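## Task

Grasp the bottle whose cap is blue and raise it upright by over half of its own height, keeping it there until the scene is ended. Other bottles may be shoved out of the way, but every bottle must still be standing upright at the finish.

## Robot and tools

Robot: a single arm with a two-finger parallel gripper, mounted beside a table that holds the bottles. A camera stand sits next to the table. The fingers extend along the gripper's own +z axis and close along its y axis. end_effector_position is the point midway between the finger pads, roughly 1 cm short of the tips.

Frames: the scene frame has its origin on the tabletop right under the arm base, +z up, and +y to the left when facing +x. The base sits at (0, 0, +0.073) m in that frame and is slightly tilted; measured in base coordinates, true up is about (-0.058, +0.021, +0.998). Every reported pose, Hand target, velocity and camera pose is expressed in the base frame. Offsets run along the base axes, and rotations pivot about the Hand target's position.

execute_actions(actions, cameras): actions holds a sequence of actions, and each action holds 1 to 15 rows. A row covers one control step of 1/30 s and has 7 numbers, each in [-1, 1]: dx, dy, dz, rx, ry, rz, opening. If an action has fewer than 15 rows, its final row repeats until 15 steps have run. dx to rz are an offset, not a pose: they are measured from the Hand target as it was when the action began, and every row inside that action refers back to that same start. Since the next action starts from the updated Hand target, sending the same offset again moves the hand further. Scale: 1.0 equals 0.6 m of translation or 180 degrees of rotation. rx, ry, rz form one rotation vector. If dx, dy, dz together exceed length 1.0 they may be scaled down along their direction. opening is absolute: +1 means fully open (0.094 m) and -1 means closed. An empty actions list returns the state plus all camera images. cameras is a list of names (cam_high, cam_wrist, or ["all"]); [] asks for none.

move(target, speed, blend, opening_speed, grip_force, blocking, cameras): target is a single 7-number row with the same layout and scale as above, or a list of up to 15 such rows. Every row is an offset from the one Hand target at the moment of the call, not from the preceding row. speed is the maximum path speed in m/s, from 0.002 to 2.9 (default 0.25); rotation is capped at twice that value in rad/s. You can give one value, or one per target. blend, in metres, rounds the corners at intermediate targets; 0 makes the path stop at each one. opening_speed (0.2 or higher, scale units per second) closes or opens the fingers gradually, which suits delicate grasps. grip_force is the per-pad force limit in newtons, 10 to 50; it persists until you change it, and low values make the fingers close slowly. blocking=false returns after about 0.5 s while the motion carries on. The path ignores obstacles, and the hand trails it more the faster it goes. Its result adds a move: line giving the outcome (done = at rest within 10 mm and 2 degrees of the target; off_target, moving, held, fault) and any limits that acted (paced = clipped, held = steps withheld). done does not prove the hand reached anything or touched nothing.

wait(seconds 0 to 10) lets the simulation run on the last command. stop() brings a running move to rest, which takes some distance. zoom_image(camera, region=[x0, y0, x1, y1]) enlarges a region of the newest cam_high or cam_wrist image in pixels (origin at top-left, at most 504 x 504). finished_scene(scene) ends the current scene, identified by its number; it cannot be undone.

Results: end_effector_position (m) and end_effector_quat_wxyz give the measured hand pose, which may be off by a few cm. Hand target is the pose currently commanded, after clipping; new offsets start from it. Tool commands shows the finger command. grip_measured gives the finger opening on the -1..+1 scale, and the last Joint positions value gives it in metres. Joint velocities may say within noise. Joint torques list each joint's total drive output and are noisy. Action results also include end_effector_position at some of the steps. Joint ranges in rad: waist -2.618 to 3.054, shoulder 0 to 3.142, elbow 0 to 3.142 (straight at 2.901), wrist pitch and wrist yaw -1.571 to 1.571, wrist roll -2.094 to 2.094.

Control notes: each step, orientation is limited to within 40 degrees of the current measured orientation. Friction and load can leave the hand a few cm short of its target; an all-zero action re-sends the target, or you can send the remaining gap as an offset. To stop pressing on something, command a target back behind the gripper. Grasp sensing: grip_measured tracks your command even through contact, and a firm grasp reads a little narrower than the object. To release, command an opening well above grip_measured.

Cameras: cam_high is a fixed overhead camera and cam_wrist rides on the hand, both 504x504. Calibration (K, D, T_world_to_cam in base frame) is supplied and is accurate to within a few mm or degrees.

Avoid: knocking bottles over or off the table, dropping the held bottle, fast or hard contact, and paths that pass near the base, which can flip the arm's posture. Also avoid keeping the arm stretched out or straining toward poses it cannot reach: motors heat up, MOTOR HOT appears at 75 °C, 90 °C triggers a fault that folds the arm, and at 100 °C the arm collapses.

Each tool is called as a command line: name --argument value for each argument, lists and objects as JSON in quotes; but a table of rows of numbers goes row by row, as --pt "numbers of a row", without its own name.

## Session

execute_actions --actions '[]'

Scene clock: 0.00 s.
end_effector_position=(+0.3915, +0.0518, +0.2114) grip_measured=+1.000 end_effector_quat_wxyz=(+0.575, -0.027, +0.815, +0.076)
Joint positions: [0.102 1.162 0.653 0.174 -0.058 0.079 0.094]
Joint velocities: within noise
Joint torques (N m): no reading
Heat: 28 °C.
Hand target: +0.3929, +0.0523, +0.2244; +0.588, -0.028, +0.805, +0.077
Tool commands: gripper/opening=+1.0
camera_calibration:
cam_wrist: T_world_to_cam=[[0.11888, -0.987904, -0.0995704, 0.0245448], [-0.815105, -0.0398354, -0.577942, 0.449649], [0.566985, 0.149866, -0.809981, 0.0638982], [0, 0, 0, 1]] pos_world=[0.327364, 0.0325837, 0.314072]

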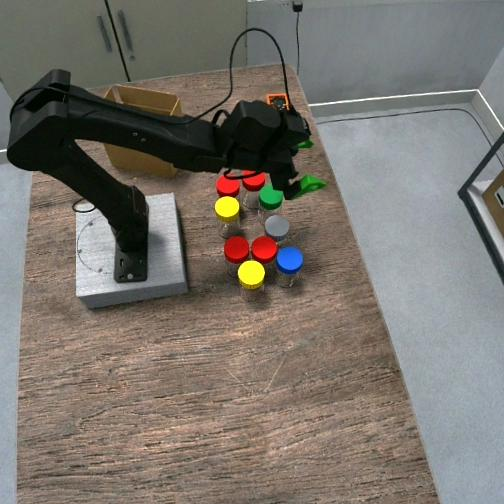

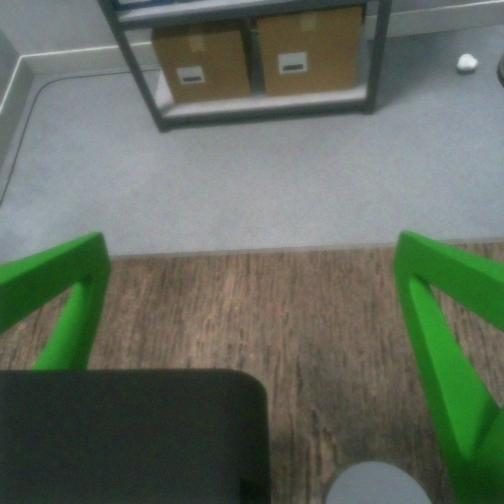

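zoom_image --camera "cam_high" --region '[190, 150, 350, 310]'

Scaled by 3.150 from the camera's 504x504 image, which has a finer 720x720 frame.

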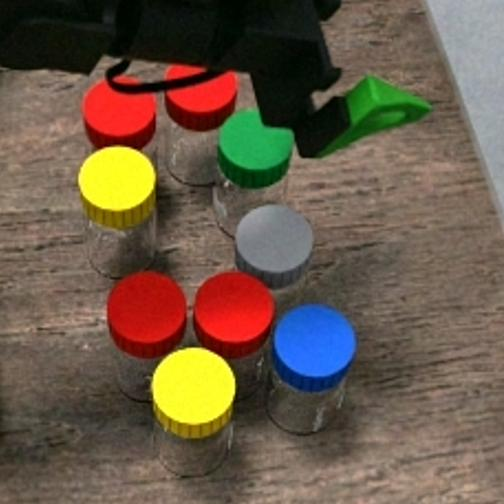

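move --target '[-0.07, -0.257, -0.057, 0.0416, 0.3865, -0.15, 1]' --speed 0.35 --cameras '["all"]'

Scene clock: 76.23 s.
end_effector_position=(+0.3501, -0.0982, +0.1838) grip_measured=+1.000 end_effector_quat_wxyz=(+0.028, +0.228, +0.973, +0.002)
Joint positions: [-0.279 1.905 1.929 -1.54 -0.006 0.182 0.094]
Joint torques (N m): [-0.35 -10.66 8.13 -0.23 0.07 0.07]
Heat: 30 °C.
Hand target: +0.3508, -0.1020, +0.1901; +0.031, +0.234, +0.972, -0.003
Off the commanded pose: 0.007 m, 1 deg.
move: done
camera_calibration:
cam_wrist: T_world_to_cam=[[-0.453971, -0.890989, -0.00697743, 0.071618], [-0.756171, 0.381114, 0.531937, 0.210675], [-0.471291, 0.24676, -0.846755, 0.467262], [0, 0, 0, 1]] pos_world=[0.412035, -0.131782, 0.28409]

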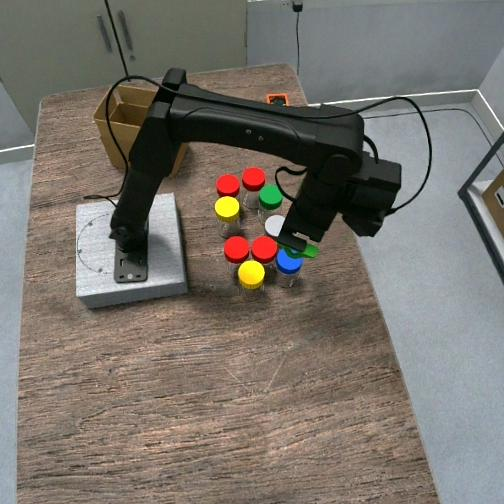

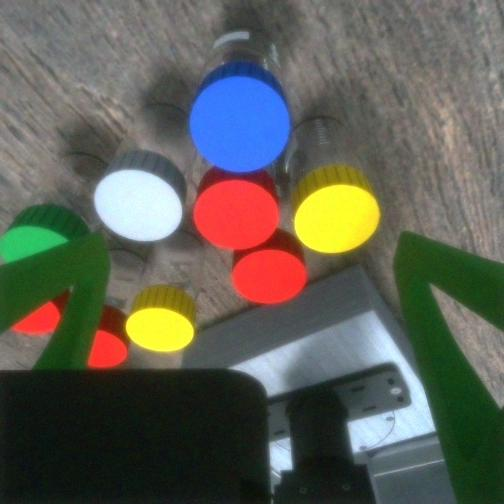

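move --target '[0.017, -0.004, -0.15, 0, 0, 0, 1]' --speed 0.25 --cameras '["all"]'

Scene clock: 89.93 s.
end_effector_position=(+0.3623, -0.1017, +0.1029) grip_measured=+1.000 end_effector_quat_wxyz=(+0.032, +0.229, +0.973, +0.001)
Joint positions: [-0.279 1.914 1.617 -1.211 -0.006 0.183 0.094]
Joint torques (N m): [-0.17 -11.4 4.53 0.01 0.05 0.08]
Heat: 30 °C.
Hand target: +0.3610, -0.1044, +0.1000; +0.031, +0.234, +0.972, -0.003
Off the commanded pose: 0.004 m, 1 deg.
move: done
camera_calibration:
cam_wrist: T_world_to_cam=[[-0.454856, -0.890523, -0.00864728, 0.0739873], [-0.760017, 0.383099, 0.524985, 0.266644], [-0.464198, 0.245364, -0.851068, 0.403176], [0, 0, 0, 1]] pos_world=[0.423461, -0.135189, 0.203786]

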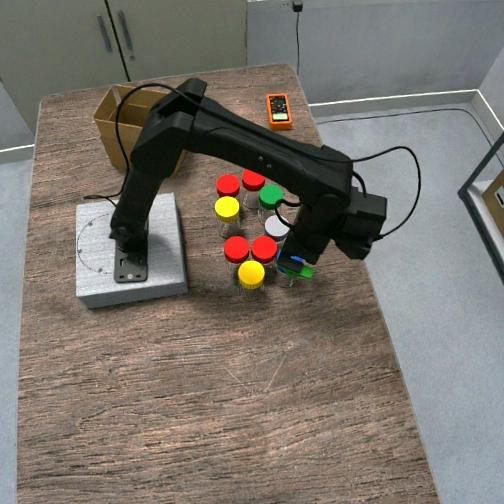

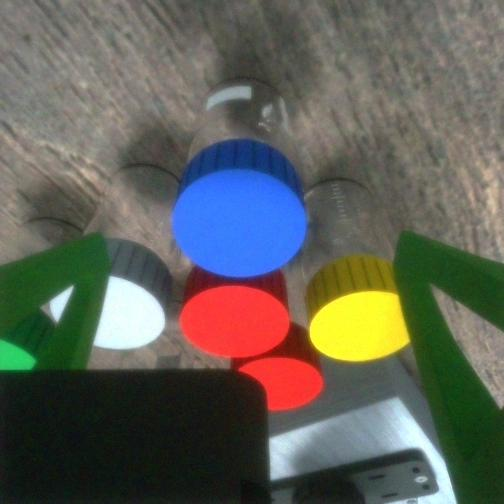

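move --target '[-0.0017, 0.0073, -0.097, 0, 0, 0, 1]' --speed 0.15 --cameras '["all"]'

move --target '[0, 0, 0, 0, 0, 0, -0.2]' --opening_speed 1.0 --cameras '["cam_wrist"]'

Scene clock: 103.83 s.
end_effector_position=(+0.3607, -0.1012, +0.0454) grip_measured=+1.000 end_effector_quat_wxyz=(+0.033, +0.234, +0.972, +0.001)
Joint positions: [-0.279 1.942 1.425 -0.988 -0.006 0.194 0.094]
Joint torques (N m): [0.61 -11.06 4.48 0.02 0.08 0.09]
Heat: 29 °C.
Hand target: +0.3601, -0.1000, +0.0419; +0.031, +0.234, +0.972, -0.003
Off the commanded pose: 0.004 m, 1 deg.
move: done
camera_calibration:
cam_wrist: T_world_to_cam=[[-0.464322, -0.885614, -0.00965193, 0.0771173], [-0.756902, 0.391133, 0.523559, 0.295161], [-0.459896, 0.250406, -0.851935, 0.352345], [0, 0, 0, 1]] pos_world=[0.421257, -0.13538, 0.146385]

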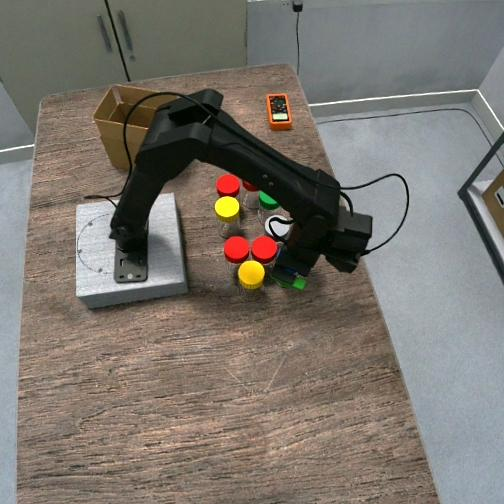

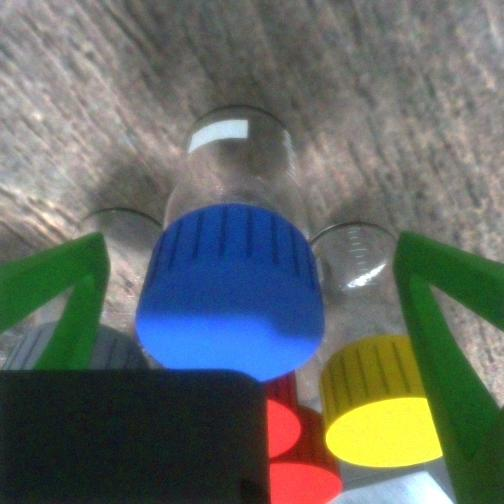

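Scene clock: 105.23 s.
end_effector_position=(+0.3613, -0.1014, +0.0455) grip_measured=+0.152 end_effector_quat_wxyz=(+0.034, +0.234, +0.972, +0.001)
Joint positions: [-0.279 1.942 1.425 -0.985 -0.006 0.195 0.054]
Joint torques (N m): [0.68 -11.19 4.51 0 0.09 0.08]
Heat: 29 °C.
Hand target: +0.3601, -0.1000, +0.0419; +0.031, +0.234, +0.972, -0.003
Off the commanded pose: 0.004 m, 1 deg.
move: done
camera_calibration:
cam_wrist: T_world_to_cam=[[-0.464984, -0.88526, -0.0102736, 0.0775913], [-0.757961, 0.39207, 0.521322, 0.296179], [-0.457477, 0.250193, -0.853298, 0.351918], [0, 0, 0, 1]] pos_world=[0.421566, -0.135482, 0.146683]
Images, in order (width x height): cam_wrist 504x504.

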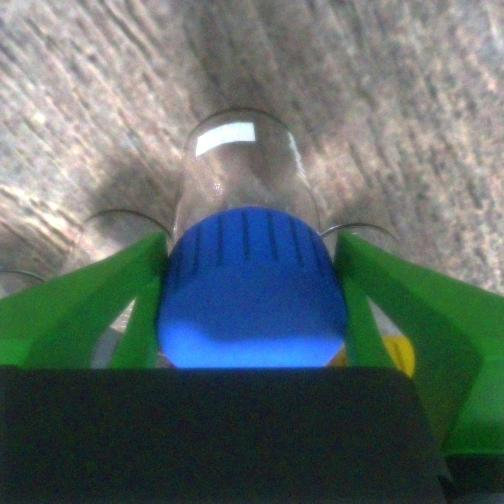

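move --target '[-0.009, 0.0035, 0.16, 0, 0, 0, -0.2]' --speed 0.12 --cameras '["all"]'

Scene clock: 111.33 s.
end_effector_position=(+0.3526, -0.0993, +0.1136) grip_measured=+0.152 end_effector_quat_wxyz=(+0.007, +0.235, +0.972, +0.002)
Joint positions: [-0.279 1.922 1.673 -1.308 -0.004 0.196 0.054]
Joint torques (N m): [0.7 -15.42 8.28 -0.4 0.03 0.1]
Heat: 30 °C.
Hand target: +0.3546, -0.0979, +0.1379; +0.031, +0.234, +0.972, -0.003
Off the commanded pose: 0.024 m, 3 deg.
move: off_target
camera_calibration:
cam_wrist: T_world_to_cam=[[-0.466325, -0.884609, 0.00264432, 0.0752169], [-0.728675, 0.385815, 0.565844, 0.237286], [-0.501571, 0.26194, -0.824508, 0.418892], [0, 0, 0, 1]] pos_world=[0.418084, -0.134736, 0.210914]

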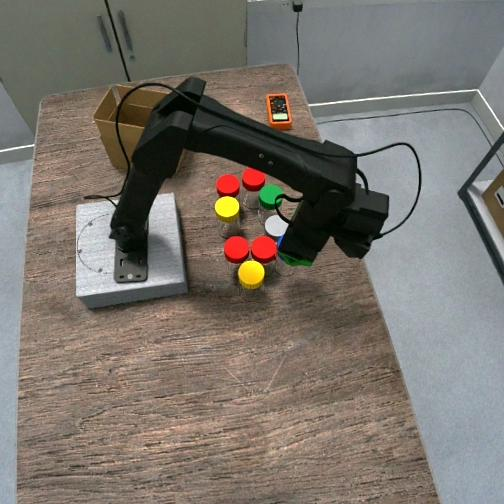

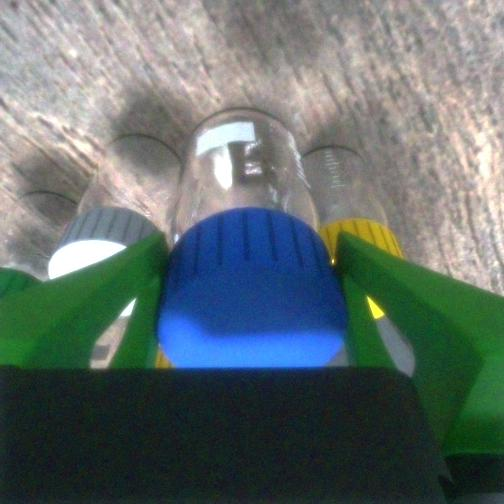

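move --target '[-0.002, 0, 0.04, -0.005, -0.015, 0, -0.2]' --speed 0.12 --cameras '["all"]'

Scene clock: 116.77 s.
end_effector_position=(+0.3519, -0.0989, +0.1367) grip_measured=+0.152 end_effector_quat_wxyz=(+0.028, +0.235, +0.972, +0.000)
Joint positions: [-0.277 1.878 1.704 -1.34 -0.001 0.196 0.054]
Joint torques (N m): [0.75 -15.16 8.43 -0.3 0.04 0.07]
Heat: 30 °C.
Hand target: +0.3534, -0.0978, +0.1619; +0.056, +0.233, +0.971, -0.005
Off the commanded pose: 0.025 m, 3 deg.
move: off_target
camera_calibration:
cam_wrist: T_world_to_cam=[[-0.4653, -0.885144, -0.00399031, 0.0755558], [-0.751485, 0.392649, 0.530186, 0.237066], [-0.467724, 0.249694, -0.847872, 0.427636], [0, 0, 0, 1]] pos_world=[0.413324, -0.132984, 0.237193]

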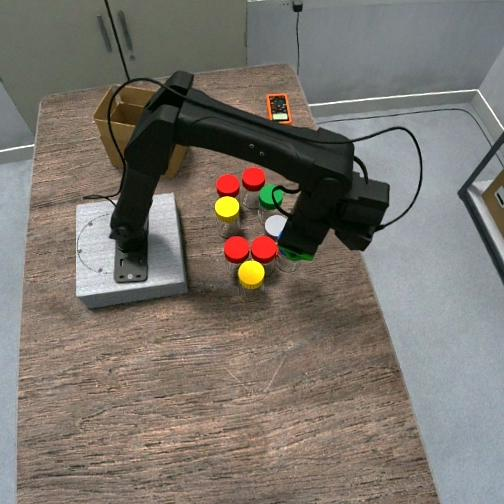

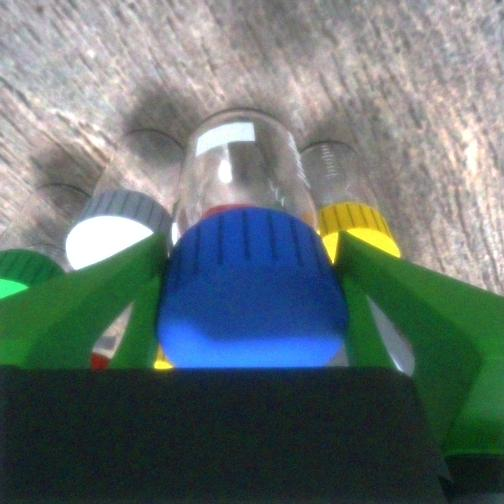

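Lifted about 9 cm, upright.

finished_scene --scene 2

The scene is finished: the task was done.


## Next scene

The same job, from a new start.

execute_actions --actions '[]'

zoom_image --camera "cam_high" --region '[190, 150, 350, 310]'

Scene clock: 0.00 s.
end_effector_position=(+0.3987, -0.0122, +0.1253) grip_measured=+1.000 end_effector_quat_wxyz=(+0.623, +0.044, +0.780, -0.038)
Joint positions: [0.033 1.508 0.344 0.939 0.146 0.029 0.094]
Joint velocities: within noise
Joint torques (N m): no reading
Heat: 26 °C.
Hand target: +0.4012, -0.0122, +0.1348; +0.634, +0.045, +0.771, -0.037
Tool commands: gripper/opening=+1.0
camera_calibration:
cam_wrist: T_world_to_cam=[[-0.127061, -0.991887, -0.00394063, 0.0378403], [-0.735855, 0.0969256, -0.670167, 0.384858], [0.665112, -0.0822523, -0.7422, -0.0506944], [0, 0, 0, 1]] pos_world=[0.321725, -0.00393906, 0.220443]

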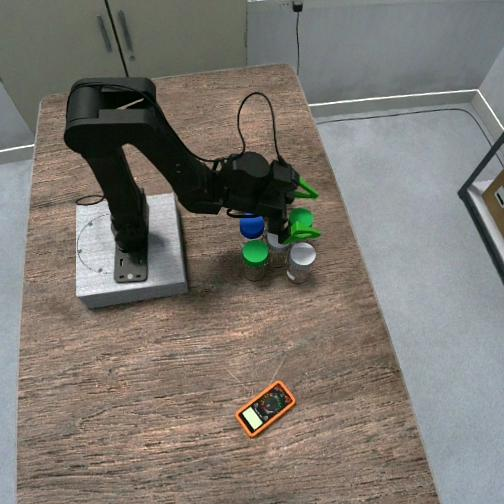

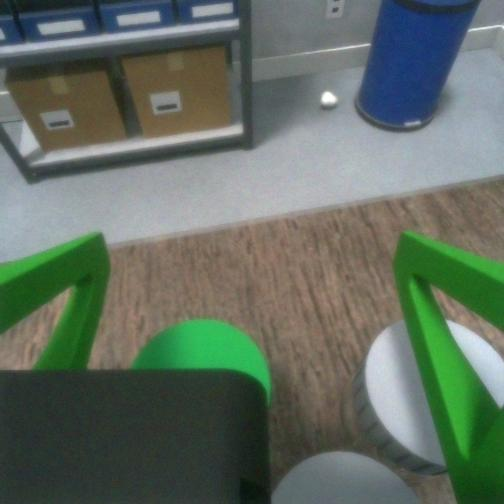

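Scaled by 3.150 from the camera's 504x504 image, which has a finer 720x720 frame.

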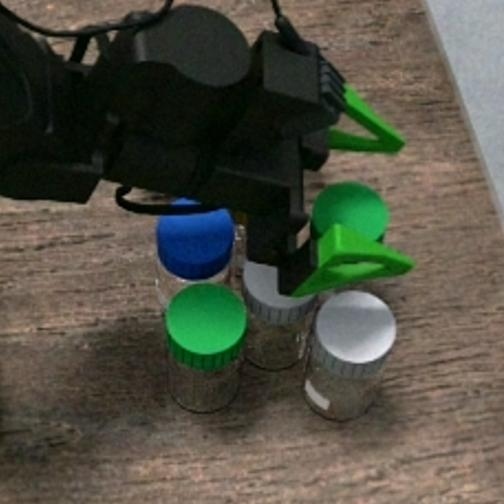

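move --pt "-0.07 0 0.1 0.01 0.21 0.013 1" --pt "-0.205 0.004 0.06 0.019 0.419 0.027 1" --blend '[0.04, 0]' --speed 0.35 --cameras '["all"]'

zoom_image --camera "cam_high" --region '[190, 150, 350, 310]'

Scene clock: 22.13 s.
end_effector_position=(+0.2751, -0.0094, +0.1624) grip_measured=+1.000 end_effector_quat_wxyz=(+0.024, -0.001, +1.000, -0.015)
Joint positions: [-0.018 1.543 1.423 -1.402 0.03 -0.021 0.094]
Joint torques (N m): [-0.55 -7.01 8.32 -0.27 -0.13 -0.07]
Heat: 27 °C.
Hand target: +0.2782, -0.0098, +0.1709; +0.030, +0.000, +1.000, -0.010
Off the commanded pose: 0.009 m, 1 deg.
move: done
camera_calibration:
cam_wrist: T_world_to_cam=[[-0.00891893, -0.999186, 0.0393496, -0.0145077], [-0.844028, 0.0286242, 0.535534, 0.151774], [-0.536224, -0.0284358, -0.843596, 0.406665], [0, 0, 0, 1]] pos_world=[0.346036, -0.00727647, 0.262352]

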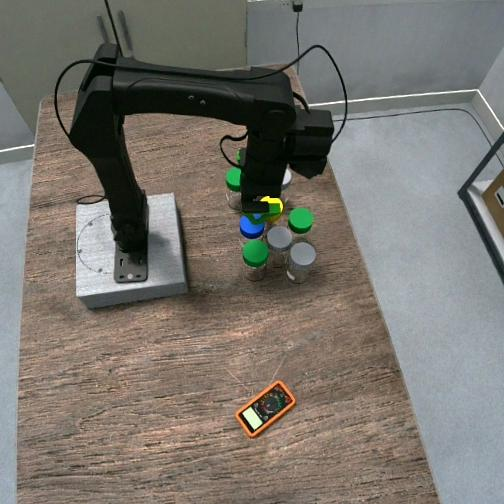

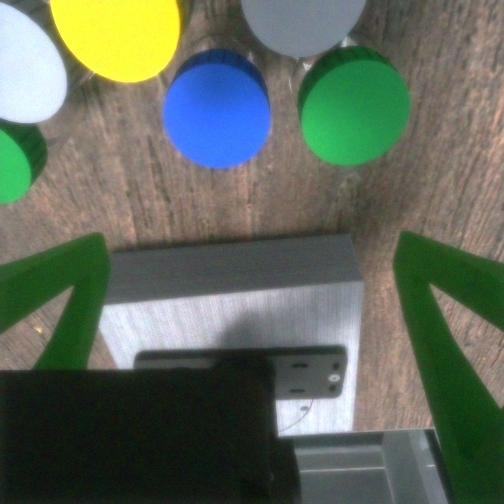

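Scaled by 3.150 from the camera's 504x504 image, which has a finer 720x720 frame.

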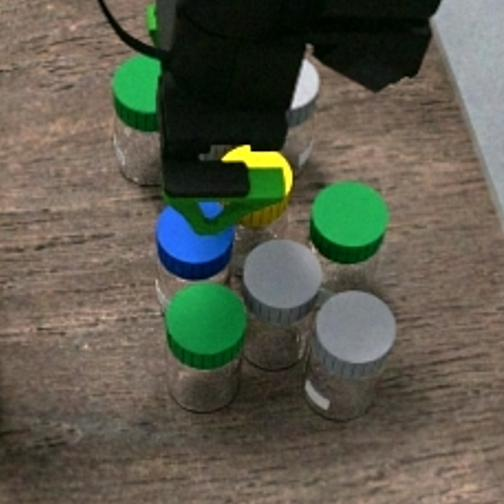

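move --target '[0.027, 0.0147, -0.068, 0.027, -0.01, -0.471, 1]' --speed 0.4 --cameras '["cam_wrist"]'

Scene clock: 54.47 s.
end_effector_position=(+0.2969, -0.0034, +0.1357) grip_measured=+1.000 end_effector_quat_wxyz=(+0.035, +0.676, +0.736, +0.017)
Joint positions: [-0.002 1.593 1.365 -1.267 0.022 1.484 0.094]
Joint torques (N m): [0.83 -7.39 4.3 0.01 0 0.09]
Heat: 28 °C.
Hand target: +0.2943, -0.0010, +0.1300; +0.029, +0.675, +0.737, +0.011
Off the commanded pose: 0.007 m, 1 deg.
move: done
camera_calibration:
cam_wrist: T_world_to_cam=[[-0.995067, -0.0752926, -0.0646038, 0.302833], [-0.0984914, 0.827944, 0.552095, -0.0365528], [0.0119196, 0.555734, -0.831275, 0.233602], [0, 0, 0, 1]] pos_world=[0.294955, -0.076756, 0.233932]
Images, in order (width x height): cam_wrist 504x504.

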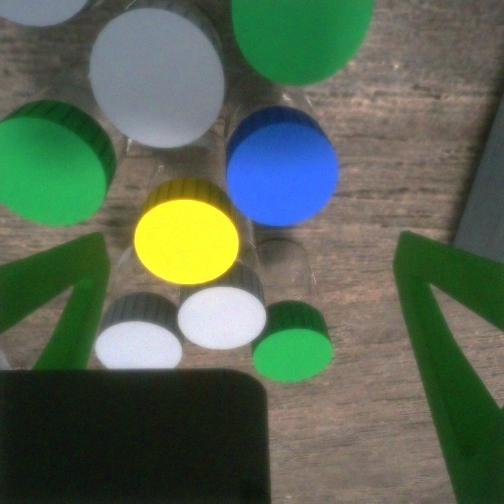

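move --target '[-0.0122, 0, -0.07, 0, 0, 0, 0.65]' --speed 0.25 --cameras '["all"]'

Scene clock: 71.83 s.
end_effector_position=(+0.2899, -0.0034, +0.0899) grip_measured=+0.652 end_effector_quat_wxyz=(+0.030, +0.676, +0.736, +0.013)
Joint positions: [-0.002 1.593 1.184 -1.099 0.022 1.485 0.078]
Joint torques (N m): [0.9 -8.25 4.22 -0.05 -0.01 0.08]
Heat: 27 °C.
Hand target: +0.2870, -0.0010, +0.0879; +0.029, +0.675, +0.737, +0.011
Off the commanded pose: 0.004 m, 0 deg.
move: done
camera_calibration:
cam_wrist: T_world_to_cam=[[-0.995947, -0.074174, -0.0508759, 0.291914], [-0.0899388, 0.827979, 0.5535, -0.0145776], [0.00106884, 0.555832, -0.831294, 0.198759], [0, 0, 0, 1]] pos_world=[0.289207, -0.0767543, 0.188147]

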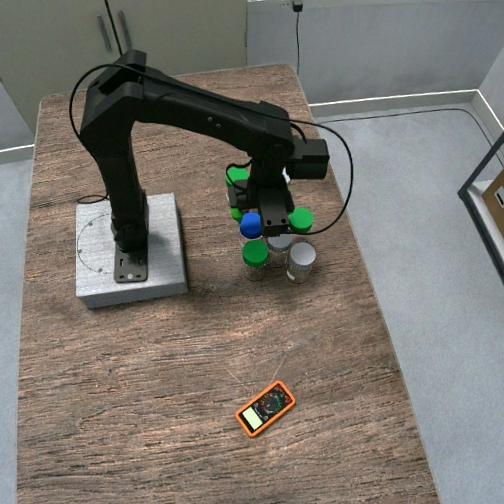

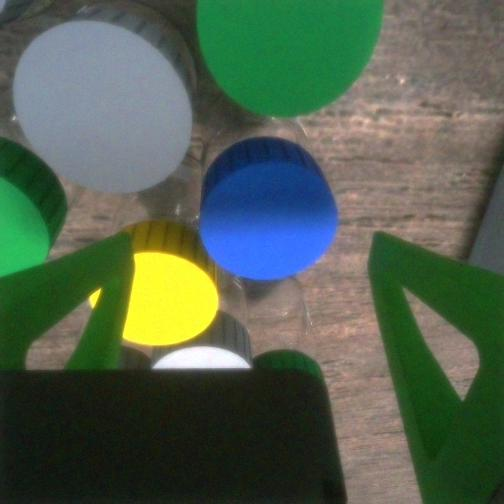

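move --target '[-0.0067, 0, -0.085, 0, 0, 0, 0.65]' --speed 0.1 --cameras '["all"]'

Scene clock: 85.03 s.
end_effector_position=(+0.2854, -0.0024, +0.0413) grip_measured=+0.652 end_effector_quat_wxyz=(+0.031, +0.676, +0.736, +0.015)
Joint positions: [0.001 1.622 1.013 -0.895 0.02 1.485 0.078]
Joint torques (N m): [0.69 -7.25 4.12 0.07 0 0.07]
Heat: 27 °C.
Hand target: +0.2831, -0.0010, +0.0370; +0.029, +0.675, +0.737, +0.011
Off the commanded pose: 0.005 m, 1 deg.
move: done
camera_calibration:
cam_wrist: T_world_to_cam=[[-0.995495, -0.0764898, -0.0560329, 0.285141], [-0.0947374, 0.826681, 0.554637, 0.0124479], [0.00389726, 0.557447, -0.830203, 0.156912], [0, 0, 0, 1]] pos_world=[0.284424, -0.0759503, 0.139342]

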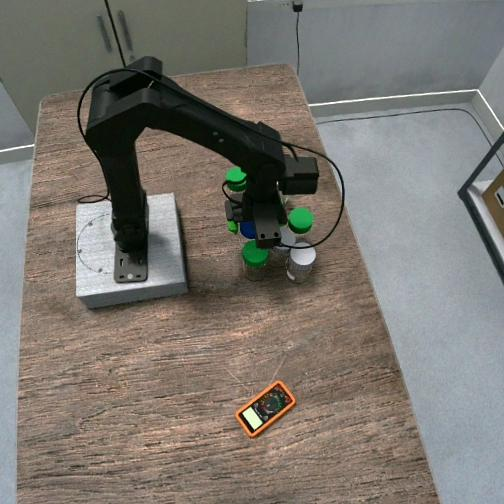

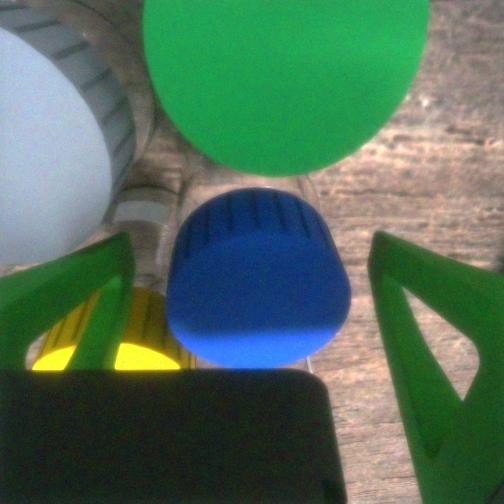

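move --target '[0, 0, 0, 0, 0, 0, -0.2]' --opening_speed 1.0 --cameras '["cam_wrist"]'

move --target '[-0.01, 0.0035, 0.195, 0, 0, 0, -0.2]' --speed 0.12 --cameras '["all"]'

Scene clock: 90.37 s.
end_effector_position=(+0.2860, -0.0024, +0.0413) grip_measured=+0.159 end_effector_quat_wxyz=(+0.032, +0.676, +0.736, +0.016)
Joint positions: [0.001 1.622 1.013 -0.892 0.02 1.485 0.054]
Joint torques (N m): [0.75 -7.25 4.11 0.03 -0.01 0.06]
Heat: 27 °C.
Hand target: +0.2831, -0.0010, +0.0370; +0.029, +0.675, +0.737, +0.011
Off the commanded pose: 0.005 m, 1 deg.
move: done
camera_calibration:
cam_wrist: T_world_to_cam=[[-0.995362, -0.0765009, -0.0583271, 0.285728], [-0.0960247, 0.826683, 0.554414, 0.0128762], [0.0058049, 0.557443, -0.830195, 0.156364], [0, 0, 0, 1]] pos_world=[0.284732, -0.0759503, 0.13934]
Images, in order (width x height): cam_wrist 504x504.

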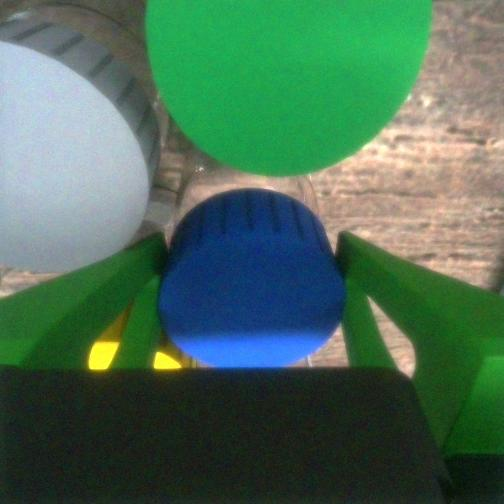

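Scene clock: 92.13 s.
end_effector_position=(+0.2776, -0.0008, +0.1364) grip_measured=+0.159 end_effector_quat_wxyz=(+0.016, +0.676, +0.736, +0.001)
Joint positions: [0.006 1.569 1.346 -1.323 0.02 1.492 0.054]
Joint torques (N m): [0.83 -10.62 8.17 -0.39 0.01 0.1]
Heat: 27 °C.
Hand target: +0.2771, +0.0011, +0.1540; +0.029, +0.675, +0.737, +0.011
Off the commanded pose: 0.018 m, 2 deg.
move: off_target
camera_calibration:
cam_wrist: T_world_to_cam=[[-0.997089, -0.0750277, -0.0135931, 0.277369], [-0.0698174, 0.826696, 0.5583, -0.0498081], [-0.0306506, 0.557623, -0.829528, 0.244492], [0, 0, 0, 1]] pos_world=[0.280578, -0.074348, 0.234391]

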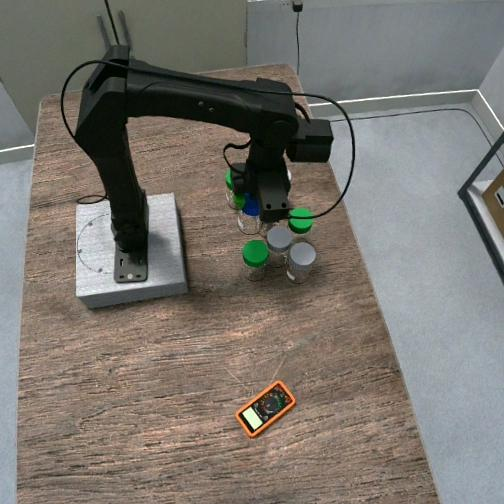

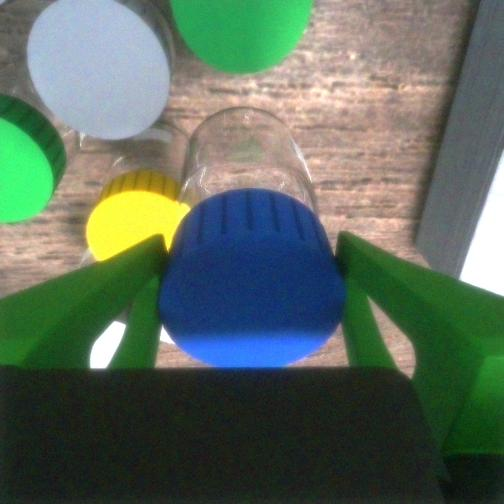

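finished_scene --scene 3

The scene is finished: the task was done.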